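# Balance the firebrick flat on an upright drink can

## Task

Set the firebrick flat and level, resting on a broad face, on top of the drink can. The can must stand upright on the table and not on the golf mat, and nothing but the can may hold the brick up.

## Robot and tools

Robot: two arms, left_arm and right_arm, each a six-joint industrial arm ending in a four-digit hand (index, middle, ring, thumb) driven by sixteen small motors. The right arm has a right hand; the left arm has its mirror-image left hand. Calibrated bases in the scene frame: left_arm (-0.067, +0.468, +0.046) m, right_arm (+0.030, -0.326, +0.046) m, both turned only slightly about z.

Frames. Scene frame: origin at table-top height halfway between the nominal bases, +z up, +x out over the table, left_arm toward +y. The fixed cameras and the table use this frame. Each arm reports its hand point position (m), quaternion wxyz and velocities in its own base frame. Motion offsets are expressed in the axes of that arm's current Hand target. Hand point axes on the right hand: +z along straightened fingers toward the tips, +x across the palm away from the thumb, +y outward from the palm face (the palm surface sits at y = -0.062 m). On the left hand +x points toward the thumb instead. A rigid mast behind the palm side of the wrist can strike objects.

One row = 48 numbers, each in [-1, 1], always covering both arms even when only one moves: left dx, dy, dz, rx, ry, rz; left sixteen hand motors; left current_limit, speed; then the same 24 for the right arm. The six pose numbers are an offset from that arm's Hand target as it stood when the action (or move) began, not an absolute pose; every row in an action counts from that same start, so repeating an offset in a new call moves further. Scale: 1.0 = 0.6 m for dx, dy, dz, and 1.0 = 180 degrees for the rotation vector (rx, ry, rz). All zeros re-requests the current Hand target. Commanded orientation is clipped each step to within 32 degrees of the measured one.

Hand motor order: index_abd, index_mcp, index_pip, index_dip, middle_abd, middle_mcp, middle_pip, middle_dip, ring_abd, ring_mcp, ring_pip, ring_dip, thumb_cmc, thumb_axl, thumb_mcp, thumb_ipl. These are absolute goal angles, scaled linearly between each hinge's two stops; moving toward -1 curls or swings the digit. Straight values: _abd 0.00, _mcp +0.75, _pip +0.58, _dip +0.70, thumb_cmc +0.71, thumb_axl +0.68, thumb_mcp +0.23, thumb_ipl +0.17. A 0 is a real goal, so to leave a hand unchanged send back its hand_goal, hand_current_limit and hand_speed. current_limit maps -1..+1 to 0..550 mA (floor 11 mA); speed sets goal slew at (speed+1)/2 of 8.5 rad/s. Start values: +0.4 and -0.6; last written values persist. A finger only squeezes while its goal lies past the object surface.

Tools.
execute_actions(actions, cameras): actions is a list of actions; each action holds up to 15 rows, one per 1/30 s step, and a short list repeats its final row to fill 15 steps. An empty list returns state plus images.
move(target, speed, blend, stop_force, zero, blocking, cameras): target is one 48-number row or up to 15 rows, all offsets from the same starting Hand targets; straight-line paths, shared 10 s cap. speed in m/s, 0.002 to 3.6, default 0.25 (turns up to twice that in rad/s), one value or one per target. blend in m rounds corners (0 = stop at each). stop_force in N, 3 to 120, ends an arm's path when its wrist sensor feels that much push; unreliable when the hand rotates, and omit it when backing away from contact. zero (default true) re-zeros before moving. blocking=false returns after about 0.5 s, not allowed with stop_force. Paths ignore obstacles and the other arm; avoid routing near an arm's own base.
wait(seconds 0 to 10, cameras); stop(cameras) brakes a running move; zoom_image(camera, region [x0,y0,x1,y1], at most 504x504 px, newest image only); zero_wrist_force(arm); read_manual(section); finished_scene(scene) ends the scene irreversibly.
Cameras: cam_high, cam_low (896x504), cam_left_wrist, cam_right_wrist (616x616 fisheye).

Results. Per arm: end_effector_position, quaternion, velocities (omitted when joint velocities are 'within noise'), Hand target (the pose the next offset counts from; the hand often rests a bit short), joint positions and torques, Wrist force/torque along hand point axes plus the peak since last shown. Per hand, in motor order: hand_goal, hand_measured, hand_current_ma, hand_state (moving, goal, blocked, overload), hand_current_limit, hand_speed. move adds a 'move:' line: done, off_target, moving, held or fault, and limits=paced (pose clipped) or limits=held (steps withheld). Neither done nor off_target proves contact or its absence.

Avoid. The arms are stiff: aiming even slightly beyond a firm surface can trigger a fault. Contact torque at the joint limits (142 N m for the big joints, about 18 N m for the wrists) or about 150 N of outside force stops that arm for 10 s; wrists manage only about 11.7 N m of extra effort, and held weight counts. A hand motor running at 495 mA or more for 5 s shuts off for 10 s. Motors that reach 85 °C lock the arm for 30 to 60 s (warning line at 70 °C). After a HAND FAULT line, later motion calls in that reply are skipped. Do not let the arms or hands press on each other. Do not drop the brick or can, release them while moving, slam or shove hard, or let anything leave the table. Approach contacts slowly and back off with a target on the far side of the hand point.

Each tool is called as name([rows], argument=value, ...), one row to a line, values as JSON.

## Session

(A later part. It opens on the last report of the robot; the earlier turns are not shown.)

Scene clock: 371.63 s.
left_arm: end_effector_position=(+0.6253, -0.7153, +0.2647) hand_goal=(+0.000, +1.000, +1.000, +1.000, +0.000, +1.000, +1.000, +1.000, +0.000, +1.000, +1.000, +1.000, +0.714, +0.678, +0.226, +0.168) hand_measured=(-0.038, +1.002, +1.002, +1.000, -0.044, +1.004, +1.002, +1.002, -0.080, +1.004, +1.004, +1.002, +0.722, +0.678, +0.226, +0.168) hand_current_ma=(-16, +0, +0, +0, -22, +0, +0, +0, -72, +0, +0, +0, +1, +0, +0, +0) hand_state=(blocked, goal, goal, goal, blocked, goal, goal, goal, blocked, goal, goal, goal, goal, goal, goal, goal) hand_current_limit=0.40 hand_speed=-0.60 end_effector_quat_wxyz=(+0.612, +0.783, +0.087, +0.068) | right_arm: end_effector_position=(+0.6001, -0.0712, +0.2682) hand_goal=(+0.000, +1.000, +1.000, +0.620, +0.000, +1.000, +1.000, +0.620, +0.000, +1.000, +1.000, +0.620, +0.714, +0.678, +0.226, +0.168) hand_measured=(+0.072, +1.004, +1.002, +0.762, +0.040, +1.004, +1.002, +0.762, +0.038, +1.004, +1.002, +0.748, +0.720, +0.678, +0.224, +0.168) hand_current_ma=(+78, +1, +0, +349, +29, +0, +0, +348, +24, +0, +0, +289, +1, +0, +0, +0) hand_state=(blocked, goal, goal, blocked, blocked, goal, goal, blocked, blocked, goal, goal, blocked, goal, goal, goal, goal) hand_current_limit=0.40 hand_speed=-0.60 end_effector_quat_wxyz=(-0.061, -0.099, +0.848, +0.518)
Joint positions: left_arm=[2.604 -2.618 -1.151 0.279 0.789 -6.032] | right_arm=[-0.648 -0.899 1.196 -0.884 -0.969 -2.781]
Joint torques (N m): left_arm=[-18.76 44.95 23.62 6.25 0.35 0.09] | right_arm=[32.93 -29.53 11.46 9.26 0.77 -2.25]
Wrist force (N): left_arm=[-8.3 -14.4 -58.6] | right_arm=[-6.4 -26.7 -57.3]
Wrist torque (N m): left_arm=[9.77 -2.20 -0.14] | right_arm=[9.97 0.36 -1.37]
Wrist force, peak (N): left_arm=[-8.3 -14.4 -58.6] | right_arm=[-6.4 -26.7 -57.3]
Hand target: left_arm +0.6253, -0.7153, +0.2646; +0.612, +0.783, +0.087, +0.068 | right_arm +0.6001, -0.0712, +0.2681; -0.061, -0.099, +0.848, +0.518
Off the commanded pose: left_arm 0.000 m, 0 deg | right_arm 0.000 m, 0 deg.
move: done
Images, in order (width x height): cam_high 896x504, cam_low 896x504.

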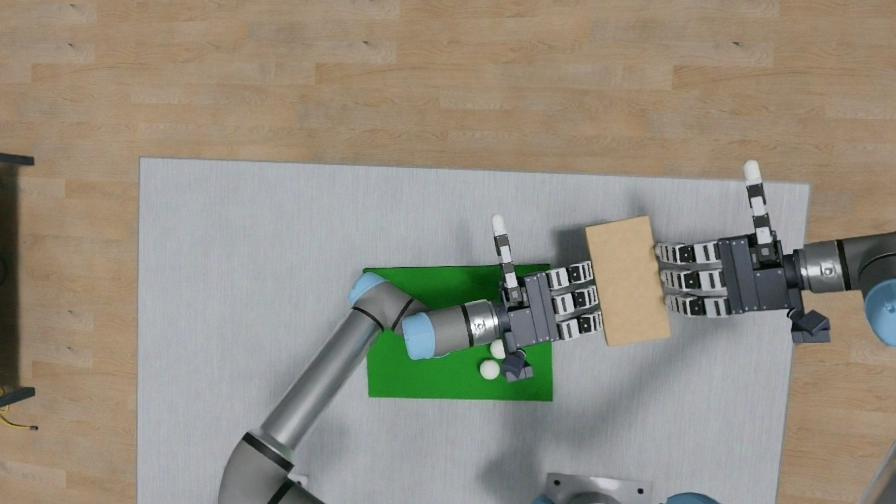

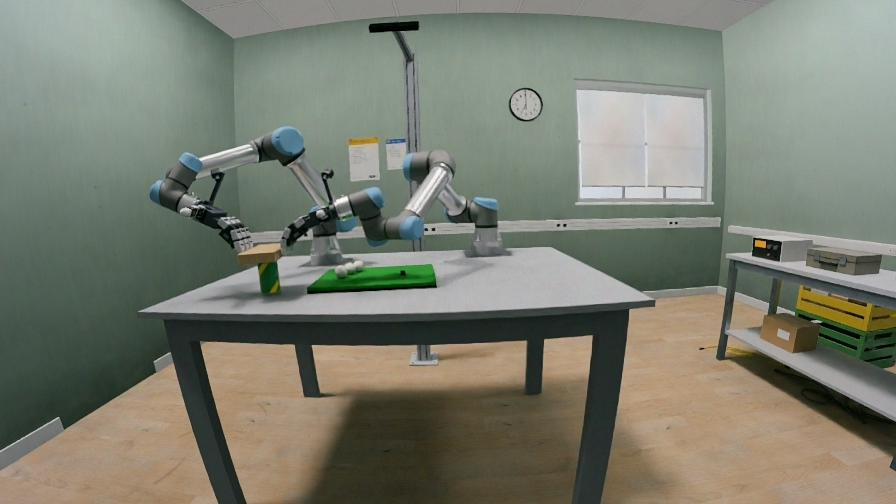

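move(target=[-0.0042,-0.0014,-0.0022,0,0,0,0,1,1,1,0,1,1,1,0,1,1,1,0.714,0.678,0.226,0.168,0.4,-0.6,-0.0042,-0.0018,-0.0018,0,0,0,0,1,1,0.62,0,1,1,0.62,0,1,1,0.62,0.714,0.678,0.226,0.168,0.4,-0.6], speed=0.006)

Scene clock: 379.50 s.
left_arm: end_effector_position=(+0.6226, -0.7145, +0.2642) hand_goal=(+0.000, +1.000, +1.000, +1.000, +0.000, +1.000, +1.000, +1.000, +0.000, +1.000, +1.000, +1.000, +0.714, +0.678, +0.226, +0.168) hand_measured=(-0.014, +1.000, +1.000, +1.000, -0.020, +1.002, +1.002, +1.000, -0.058, +1.002, +1.002, +1.002, +0.722, +0.678, +0.226, +0.168) hand_current_ma=(-2, +0, +0, +0, -5, +0, +0, +0, -39, +0, +0, +0, +1, +0, +0, +0) hand_state=(goal, goal, goal, goal, blocked, goal, goal, goal, blocked, goal, goal, goal, goal, goal, goal, goal) hand_current_limit=0.40 hand_speed=-0.60 end_effector_quat_wxyz=(+0.612, +0.783, +0.087, +0.068) | right_arm: end_effector_position=(+0.6028, -0.0720, +0.2677) hand_goal=(+0.000, +1.000, +1.000, +0.620, +0.000, +1.000, +1.000, +0.620, +0.000, +1.000, +1.000, +0.620, +0.714, +0.678, +0.226, +0.168) hand_measured=(+0.058, +1.002, +1.002, +0.762, +0.026, +1.002, +1.002, +0.760, +0.022, +1.002, +1.002, +0.748, +0.720, +0.678, +0.224, +0.168) hand_current_ma=(+54, +0, +0, +346, +12, +0, +0, +342, +9, +0, +0, +289, +1, +0, +0, +0) hand_state=(blocked, goal, goal, blocked, blocked, goal, goal, blocked, blocked, goal, goal, blocked, goal, goal, goal, goal) hand_current_limit=0.40 hand_speed=-0.60 end_effector_quat_wxyz=(-0.061, -0.099, +0.848, +0.518)
Joint positions: left_arm=[2.603 -2.614 -1.163 0.287 0.79 -6.032] | right_arm=[-0.647 -0.892 1.186 -0.881 -0.968 -2.78]
Joint torques (N m): left_arm=[-16.27 60.21 10.5 4.83 1.59 -0.89] | right_arm=[28.31 -28.47 -15.41 9.46 5.15 1.95]
Wrist force (N): left_arm=[-2.7 -5.4 -25.8] | right_arm=[-1.5 -7.4 -35.9]
Wrist torque (N m): left_arm=[4.26 -0.69 0.20] | right_arm=[5.65 0.61 -0.33]
Wrist force, peak (N): left_arm=[-8.4 -12.8 -59.8] | right_arm=[-5.5 -21.8 -62.6]
Hand target: left_arm +0.6225, -0.7144, +0.2641; +0.612, +0.783, +0.087, +0.068 | right_arm +0.6029, -0.0721, +0.2677; -0.061, -0.099, +0.848, +0.518
Off the commanded pose: left_arm 0.000 m, 0 deg | right_arm 0.000 m, 0 deg.
move: done

move(target=[0,0,0,0,0,0,0,1,1,1,0,1,1,1,0,1,1,1,0.714,0.678,0.226,0.168,0.4,-0.6,-0.0008,0,-0.0014,0,0,0,0,1,1,0.62,0,1,1,0.62,0,1,1,0.62,0.714,0.678,0.226,0.168,0.4,-0.6], speed=0.006)

Scene clock: 384.33 s.
left_arm: end_effector_position=(+0.6225, -0.7144, +0.2641) hand_goal=(+0.000, +1.000, +1.000, +1.000, +0.000, +1.000, +1.000, +1.000, +0.000, +1.000, +1.000, +1.000, +0.714, +0.678, +0.226, +0.168) hand_measured=(-0.014, +1.000, +1.000, +1.000, -0.020, +1.002, +1.002, +1.000, -0.058, +1.002, +1.002, +1.000, +0.722, +0.678, +0.226, +0.168) hand_current_ma=(-2, +0, +0, +0, -4, +0, +0, +0, -38, +0, +0, +0, +1, +0, +0, +0) hand_state=(goal, goal, goal, goal, goal, goal, goal, goal, blocked, goal, goal, goal, goal, goal, goal, goal) hand_current_limit=0.40 hand_speed=-0.60 end_effector_quat_wxyz=(+0.612, +0.783, +0.087, +0.068) | right_arm: end_effector_position=(+0.6036, -0.0726, +0.2680) hand_goal=(+0.000, +1.000, +1.000, +0.620, +0.000, +1.000, +1.000, +0.620, +0.000, +1.000, +1.000, +0.620, +0.714, +0.678, +0.226, +0.168) hand_measured=(+0.054, +1.002, +1.002, +0.752, +0.022, +1.002, +1.002, +0.750, +0.018, +1.002, +1.002, +0.742, +0.720, +0.678, +0.224, +0.168) hand_current_ma=(+47, +0, +0, +302, +9, +0, +0, +300, +6, +0, +0, +266, +1, +0, +0, +0) hand_state=(blocked, goal, goal, blocked, blocked, goal, goal, blocked, goal, goal, goal, blocked, goal, goal, goal, goal) hand_current_limit=0.40 hand_speed=-0.60 end_effector_quat_wxyz=(-0.061, -0.099, +0.848, +0.518)
Joint positions: left_arm=[2.603 -2.614 -1.163 0.287 0.79 -6.032] | right_arm=[-0.647 -0.89 1.181 -0.878 -0.968 -2.78]
Joint torques (N m): left_arm=[-7.25 60.13 12.55 4.89 1.48 -1.02] | right_arm=[6.12 -36.23 -22.94 9.47 1.22 -1.16]
Wrist force (N): left_arm=[-2.9 -6.2 -23.2] | right_arm=[-2.0 -16.9 -20.5]
Wrist torque (N m): left_arm=[3.91 -0.63 0.11] | right_arm=[3.98 0.35 -0.49]
Wrist force, peak (N): left_arm=[-2.5 -5.4 -25.6] | right_arm=[-1.6 -7.4 -35.6]
Hand target: left_arm +0.6225, -0.7144, +0.2641; +0.612, +0.783, +0.087, +0.068 | right_arm +0.6036, -0.0727, +0.2681; -0.061, -0.099, +0.848, +0.518
Off the commanded pose: left_arm 0.000 m, 0 deg | right_arm 0.000 m, 0 deg.
move: done

move(target=[0,0,0,0,0,0,0,1,1,1,0,1,1,1,0,1,1,1,0.714,0.678,0.226,0.168,0.4,-0.6,0,-0.0004,0.0002,0,0,0,0,1,1,0.72,0,1,1,0.72,0,1,1,0.71,0.714,0.678,0.226,0.168,0.4,-0.6], speed=0.006)

Scene clock: 388.40 s.
left_arm: end_effector_position=(+0.6225, -0.7144, +0.2641) hand_goal=(+0.000, +1.000, +1.000, +1.000, +0.000, +1.000, +1.000, +1.000, +0.000, +1.000, +1.000, +1.000, +0.714, +0.678, +0.226, +0.168) hand_measured=(-0.014, +1.000, +1.000, +1.000, -0.020, +1.002, +1.000, +1.000, -0.058, +1.002, +1.002, +1.000, +0.722, +0.678, +0.226, +0.168) hand_current_ma=(-2, +0, +0, +0, -4, +0, +0, +0, -38, +0, +0, +0, +1, +0, +0, +0) hand_state=(goal, goal, goal, goal, goal, goal, goal, goal, blocked, goal, goal, goal, goal, goal, goal, goal) hand_current_limit=0.40 hand_speed=-0.60 end_effector_quat_wxyz=(+0.612, +0.783, +0.087, +0.068) | right_arm: end_effector_position=(+0.6036, -0.0727, +0.2678) hand_goal=(+0.000, +1.000, +1.000, +0.720, +0.000, +1.000, +1.000, +0.720, +0.000, +1.000, +1.000, +0.710, +0.714, +0.678, +0.226, +0.168) hand_measured=(+0.052, +1.002, +1.002, +0.770, +0.020, +1.002, +1.000, +0.768, +0.016, +1.002, +1.002, +0.758, +0.720, +0.678, +0.224, +0.168) hand_current_ma=(+44, +0, +0, +52, +8, +0, +0, +49, +5, +0, +0, +48, +1, +0, +0, +0) hand_state=(blocked, goal, goal, blocked, goal, goal, goal, blocked, goal, goal, goal, blocked, goal, goal, goal, goal) hand_current_limit=0.40 hand_speed=-0.60 end_effector_quat_wxyz=(-0.061, -0.099, +0.848, +0.518)
Joint positions: left_arm=[2.603 -2.614 -1.163 0.287 0.79 -6.032] | right_arm=[-0.647 -0.89 1.181 -0.879 -0.968 -2.78]
Joint torques (N m): left_arm=[-6.91 59.66 21.57 4.54 1.48 -1.03] | right_arm=[2.52 -36.66 -5.49 2.02 -0.12 -2.38]
Wrist force (N): left_arm=[-3.1 -4.6 -15.2] | right_arm=[-2.2 -12.1 -13.6]
Wrist torque (N m): left_arm=[2.62 -0.49 -0.03] | right_arm=[2.65 0.05 -0.58]
Wrist force, peak (N): left_arm=[-3.2 -6.1 -23.4] | right_arm=[-1.9 -17.2 -20.2]
Hand target: left_arm +0.6225, -0.7144, +0.2641; +0.612, +0.783, +0.087, +0.068 | right_arm +0.6036, -0.0727, +0.2678; -0.061, -0.099, +0.848, +0.518
Off the commanded pose: left_arm 0.000 m, 0 deg | right_arm 0.000 m, 0 deg.
move: done

move(target=[0,0,0,0,0,0,-0.014,1,1,1,-0.02,1,1,1,-0.05,1,1,1,0.714,0.678,0.226,0.168,0.4,-0.6,0,-0.0005,0.0002,0,0,0,0.045,1,1,0.76,0.02,1,1,0.758,0.016,1,1,0.748,0.714,0.678,0.226,0.168,0.4,-0.6], speed=0.006)

Scene clock: 393.83 s.
left_arm: end_effector_position=(+0.6225, -0.7144, +0.2641) hand_goal=(-0.014, +1.000, +1.000, +1.000, -0.020, +1.000, +1.000, +1.000, -0.050, +1.000, +1.000, +1.000, +0.714, +0.678, +0.226, +0.168) hand_measured=(-0.018, +1.000, +1.000, +1.000, -0.024, +1.000, +1.000, +1.000, -0.064, +1.002, +1.000, +1.000, +0.722, +0.678, +0.226, +0.168) hand_current_ma=(+0, +0, +0, +0, +0, +0, +0, +0, -2, +0, +0, +0, +1, +0, +0, +0) hand_state=(goal, goal, goal, goal, goal, goal, goal, goal, goal, goal, goal, goal, goal, goal, goal, goal) hand_current_limit=0.40 hand_speed=-0.60 end_effector_quat_wxyz=(+0.612, +0.783, +0.087, +0.068) | right_arm: end_effector_position=(+0.6036, -0.0727, +0.2675) hand_goal=(+0.046, +1.000, +1.000, +0.760, +0.020, +1.000, +1.000, +0.758, +0.016, +1.000, +1.000, +0.748, +0.714, +0.678, +0.226, +0.168) hand_measured=(+0.058, +1.000, +1.000, +0.784, +0.024, +1.000, +1.000, +0.782, +0.020, +1.000, +1.000, +0.776, +0.720, +0.678, +0.224, +0.168) hand_current_ma=(+3, +0, +0, +14, +0, +0, +0, +15, +0, +0, +0, +19, +1, +0, +0, +0) hand_state=(goal, goal, goal, blocked, goal, goal, goal, blocked, goal, goal, goal, blocked, goal, goal, goal, goal) hand_current_limit=0.40 hand_speed=-0.60 end_effector_quat_wxyz=(-0.061, -0.099, +0.848, +0.518)
Joint positions: left_arm=[2.603 -2.614 -1.163 0.287 0.79 -6.032] | right_arm=[-0.647 -0.89 1.182 -0.879 -0.968 -2.781]
Joint torques (N m): left_arm=[-6.7 59.07 28.32 4.24 1.19 -0.87] | right_arm=[-0.36 -32.78 -4.54 -0.05 -0.34 -2.14]
Wrist force (N): left_arm=[-1.3 -2.2 -9.0] | right_arm=[-0.2 0.0 -13.6]
Wrist torque (N m): left_arm=[1.57 -0.15 0.00] | right_arm=[1.93 0.27 -0.07]
Wrist force, peak (N): left_arm=[-3.1 -4.6 -15.6] | right_arm=[-2.3 -11.5 -14.6]
Hand target: left_arm +0.6225, -0.7144, +0.2641; +0.612, +0.783, +0.087, +0.068 | right_arm +0.6036, -0.0727, +0.2675; -0.061, -0.099, +0.848, +0.518
Off the commanded pose: left_arm 0.000 m, 0 deg | right_arm 0.000 m, 0 deg.
move: done

move(target=[0,0,0,0,0,0,-0.014,1,1,1,-0.02,1,1,1,-0.05,1,1,1,0.714,0.678,0.226,0.168,0.4,-0.6,0,0.00025,-0.0004,0,0,0,0.046,1,1,0.76,0.02,1,1,0.758,0.016,1,1,0.748,0.714,0.678,0.226,0.168,0.4,-0.6], speed=0.006, cameras=["cam_high","cam_low"])

zoom_image(camera="cam_high", region=[580, 200, 700, 360])

zoom_image(camera="cam_low", region=[230, 225, 300, 305])

Scene clock: 398.03 s.
left_arm: end_effector_position=(+0.6225, -0.7144, +0.2641) hand_goal=(-0.014, +1.000, +1.000, +1.000, -0.020, +1.000, +1.000, +1.000, -0.050, +1.000, +1.000, +1.000, +0.714, +0.678, +0.226, +0.168) hand_measured=(-0.018, +1.000, +1.000, +1.000, -0.024, +1.000, +1.000, +1.000, -0.064, +1.002, +1.000, +1.000, +0.722, +0.678, +0.226, +0.168) hand_current_ma=(+0, +0, +0, +0, +0, +0, +0, +0, -2, +0, +0, +0, +1, +0, +0, +0) hand_state=(goal, goal, goal, goal, goal, goal, goal, goal, goal, goal, goal, goal, goal, goal, goal, goal) hand_current_limit=0.40 hand_speed=-0.60 end_effector_quat_wxyz=(+0.612, +0.783, +0.087, +0.068) | right_arm: end_effector_position=(+0.6036, -0.0728, +0.2677) hand_goal=(+0.046, +1.000, +1.000, +0.760, +0.020, +1.000, +1.000, +0.758, +0.016, +1.000, +1.000, +0.748, +0.714, +0.678, +0.226, +0.168) hand_measured=(+0.058, +1.000, +1.000, +0.784, +0.022, +1.000, +1.000, +0.782, +0.020, +1.000, +1.000, +0.776, +0.720, +0.678, +0.224, +0.168) hand_current_ma=(+3, +0, +0, +14, +0, +0, +0, +15, +0, +0, +0, +19, +1, +0, +0, +0) hand_state=(goal, goal, goal, blocked, goal, goal, goal, blocked, goal, goal, goal, blocked, goal, goal, goal, goal) hand_current_limit=0.40 hand_speed=-0.60 end_effector_quat_wxyz=(-0.061, -0.099, +0.848, +0.518)
Joint positions: left_arm=[2.603 -2.614 -1.163 0.287 0.79 -6.032] | right_arm=[-0.647 -0.89 1.181 -0.879 -0.968 -2.781]
Joint torques (N m): left_arm=[-5.76 58.74 31.03 4.16 1.01 -0.84] | right_arm=[-5.03 -34.66 -25.68 3.44 -0.64 -2.3]
Wrist force (N): left_arm=[-1.2 -2.4 -9.4] | right_arm=[-0.2 -3.4 -9.4]
Wrist torque (N m): left_arm=[1.56 -0.18 0.00] | right_arm=[1.40 0.26 -0.13]
Wrist force, peak (N): left_arm=[-1.2 -2.4 -9.4] | right_arm=[-0.6 0.4 -14.7]
Hand target: left_arm +0.6225, -0.7144, +0.2641; +0.612, +0.783, +0.087, +0.068 | right_arm +0.6036, -0.0729, +0.2677; -0.061, -0.099, +0.848, +0.518
Off the commanded pose: left_arm 0.000 m, 0 deg | right_arm 0.000 m, 0 deg.
move: done
Images, in order (width x height): cam_high 896x504, cam_low 896x504.

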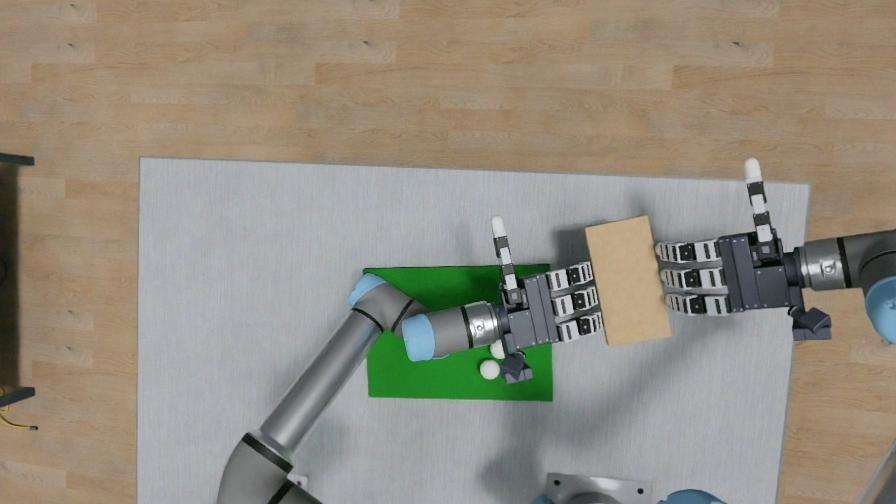

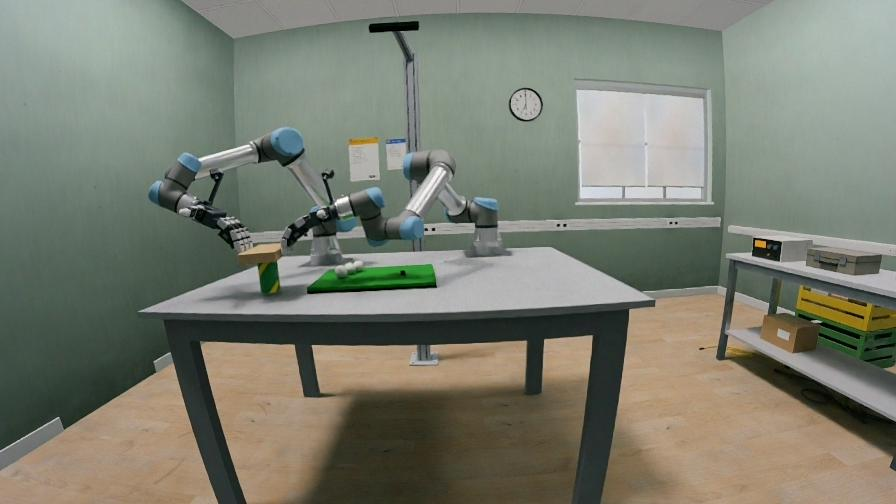

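Scaled by 3.150 from the camera's 896x504 image, which has a finer 1280x720 frame.

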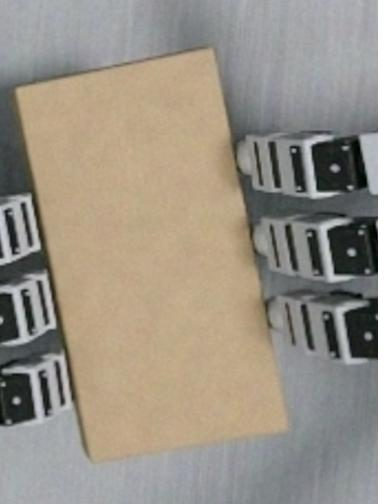

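Scaled by 6.300 from the camera's 896x504 image, which has a finer 1280x720 frame.

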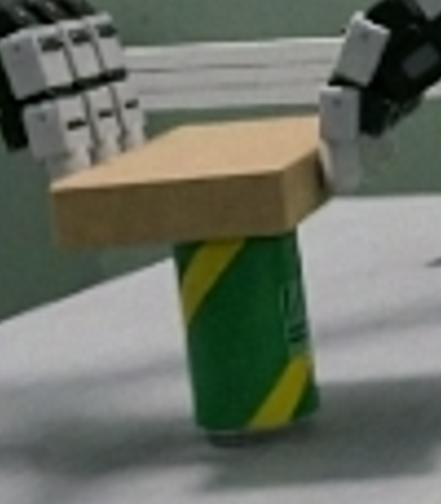

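move([
  [0,-0.0012,-0.0049,0,0,0,-0.014,1,1,1,-0.02,1,1,1,-0.05,1,1,1,0.714,0.678,0.226,0.168,0.4,-0.6,0,-0.0023,-0.0045,0,0,0,0.046,1,1,0.76,0.02,1,1,0.758,0.016,1,1,0.748,0.714,0.678,0.226,0.168,0.4,-0.6],
  [0,-0.0161,-0.0647,0,0,0,-0.014,1,1,1,-0.02,1,1,1,-0.05,1,1,1,0.714,0.678,0.226,0.168,0.4,-0.6,0,-0.0303,-0.0594,0,0,0,0.046,1,1,0.76,0.02,1,1,0.758,0.016,1,1,0.748,0.714,0.678,0.226,0.168,0.4,-0.6],
], speed=[0.006,0.06], cameras=["cam_high","cam_low"])

zoom_image(camera="cam_low", region=[230, 225, 300, 305])

zoom_image(camera="cam_high", region=[580, 200, 700, 360])

Scene clock: 407.13 s.
left_arm: end_effector_position=(+0.6138, -0.6755, +0.2642) hand_goal=(-0.014, +1.000, +1.000, +1.000, -0.020, +1.000, +1.000, +1.000, -0.050, +1.000, +1.000, +1.000, +0.714, +0.678, +0.226, +0.168) hand_measured=(-0.016, +1.000, +1.000, +1.000, -0.022, +1.000, +1.000, +1.000, -0.052, +1.000, +1.000, +1.000, +0.722, +0.678, +0.226, +0.168) hand_current_ma=(+0, +0, +0, +0, +0, +0, +0, +0, +0, +0, +0, +0, +1, +0, +0, +0) hand_state=(goal, goal, goal, goal, goal, goal, goal, goal, goal, goal, goal, goal, goal, goal, goal, goal) hand_current_limit=0.40 hand_speed=-0.60 end_effector_quat_wxyz=(+0.612, +0.783, +0.087, +0.068) | right_arm: end_effector_position=(+0.6128, -0.1117, +0.2678) hand_goal=(+0.046, +1.000, +1.000, +0.760, +0.020, +1.000, +1.000, +0.758, +0.016, +1.000, +1.000, +0.748, +0.714, +0.678, +0.226, +0.168) hand_measured=(+0.048, +1.000, +1.000, +0.762, +0.022, +1.000, +1.000, +0.762, +0.018, +1.000, +1.000, +0.750, +0.720, +0.678, +0.224, +0.168) hand_current_ma=(+0, +0, +0, +0, +0, +0, +0, +0, +0, +0, +0, +0, +1, +0, +0, +0) hand_state=(goal, goal, goal, goal, goal, goal, goal, goal, goal, goal, goal, goal, goal, goal, goal, goal) hand_current_limit=0.40 hand_speed=-0.60 end_effector_quat_wxyz=(-0.061, -0.099, +0.848, +0.518)
Joint positions: left_arm=[2.646 -2.547 -1.307 0.348 0.75 -6.011] | right_arm=[-0.682 -0.82 1.059 -0.813 -0.998 -2.804]
Joint torques (N m): left_arm=[7.36 57.54 5.1 4.61 -2.94 1.7] | right_arm=[-10.3 -38.76 -29.33 1.01 -1.69 -2.71]
Wrist force (N): left_arm=[-0.1 1.3 0.1] | right_arm=[-0.4 -0.2 -0.2]
Wrist torque (N m): left_arm=[0.12 0.03 -0.16] | right_arm=[-0.04 0.05 0.06]
Wrist force, peak (N): left_arm=[-1.1 -2.4 -9.6] | right_arm=[-0.3 -3.3 -9.4]
Hand target: left_arm +0.6138, -0.6754, +0.2642; +0.612, +0.783, +0.087, +0.068 | right_arm +0.6129, -0.1118, +0.2678; -0.061, -0.099, +0.848, +0.518
Off the commanded pose: left_arm 0.000 m, 0 deg | right_arm 0.000 m, 0 deg.
move: done
Images, in order (width x height): cam_high 896x504, cam_low 896x504.

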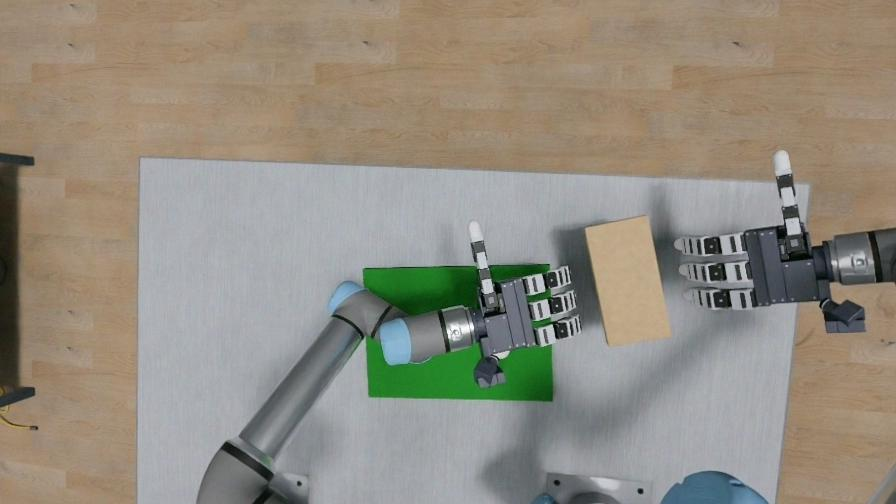

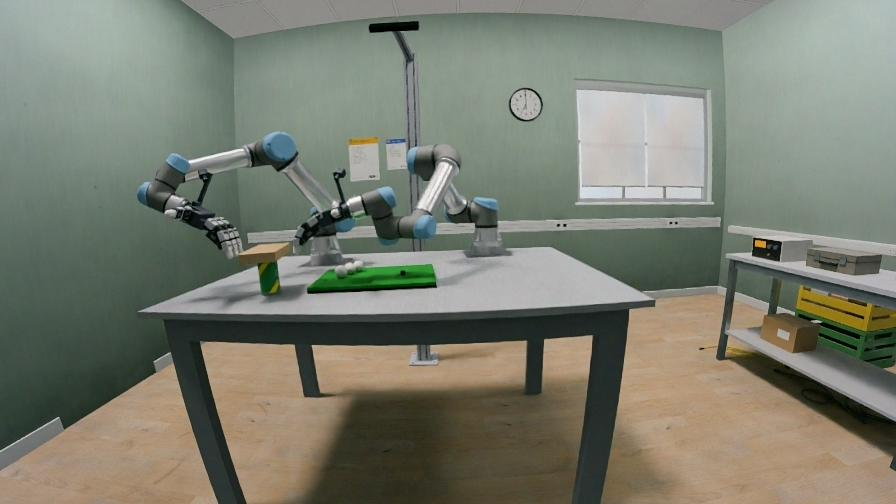

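Scaled by 6.300 from the camera's 896x504 image, which has a finer 1280x720 frame.

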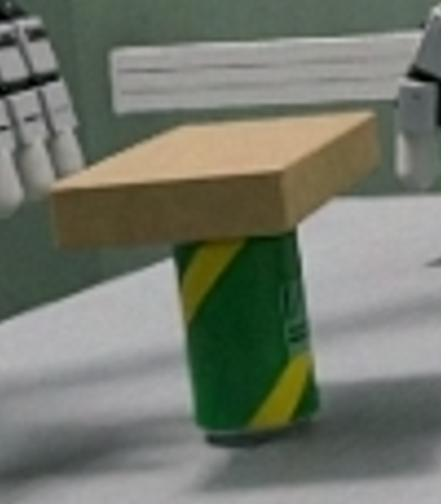

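Scaled by 3.150 from the camera's 896x504 image, which has a finer 1280x720 frame.

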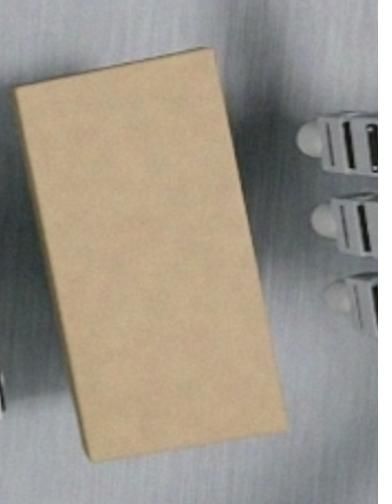

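The brick is resting level on the can and both hands are clear of it.

finished_scene(scene=2)

The scene is finished: the task was done.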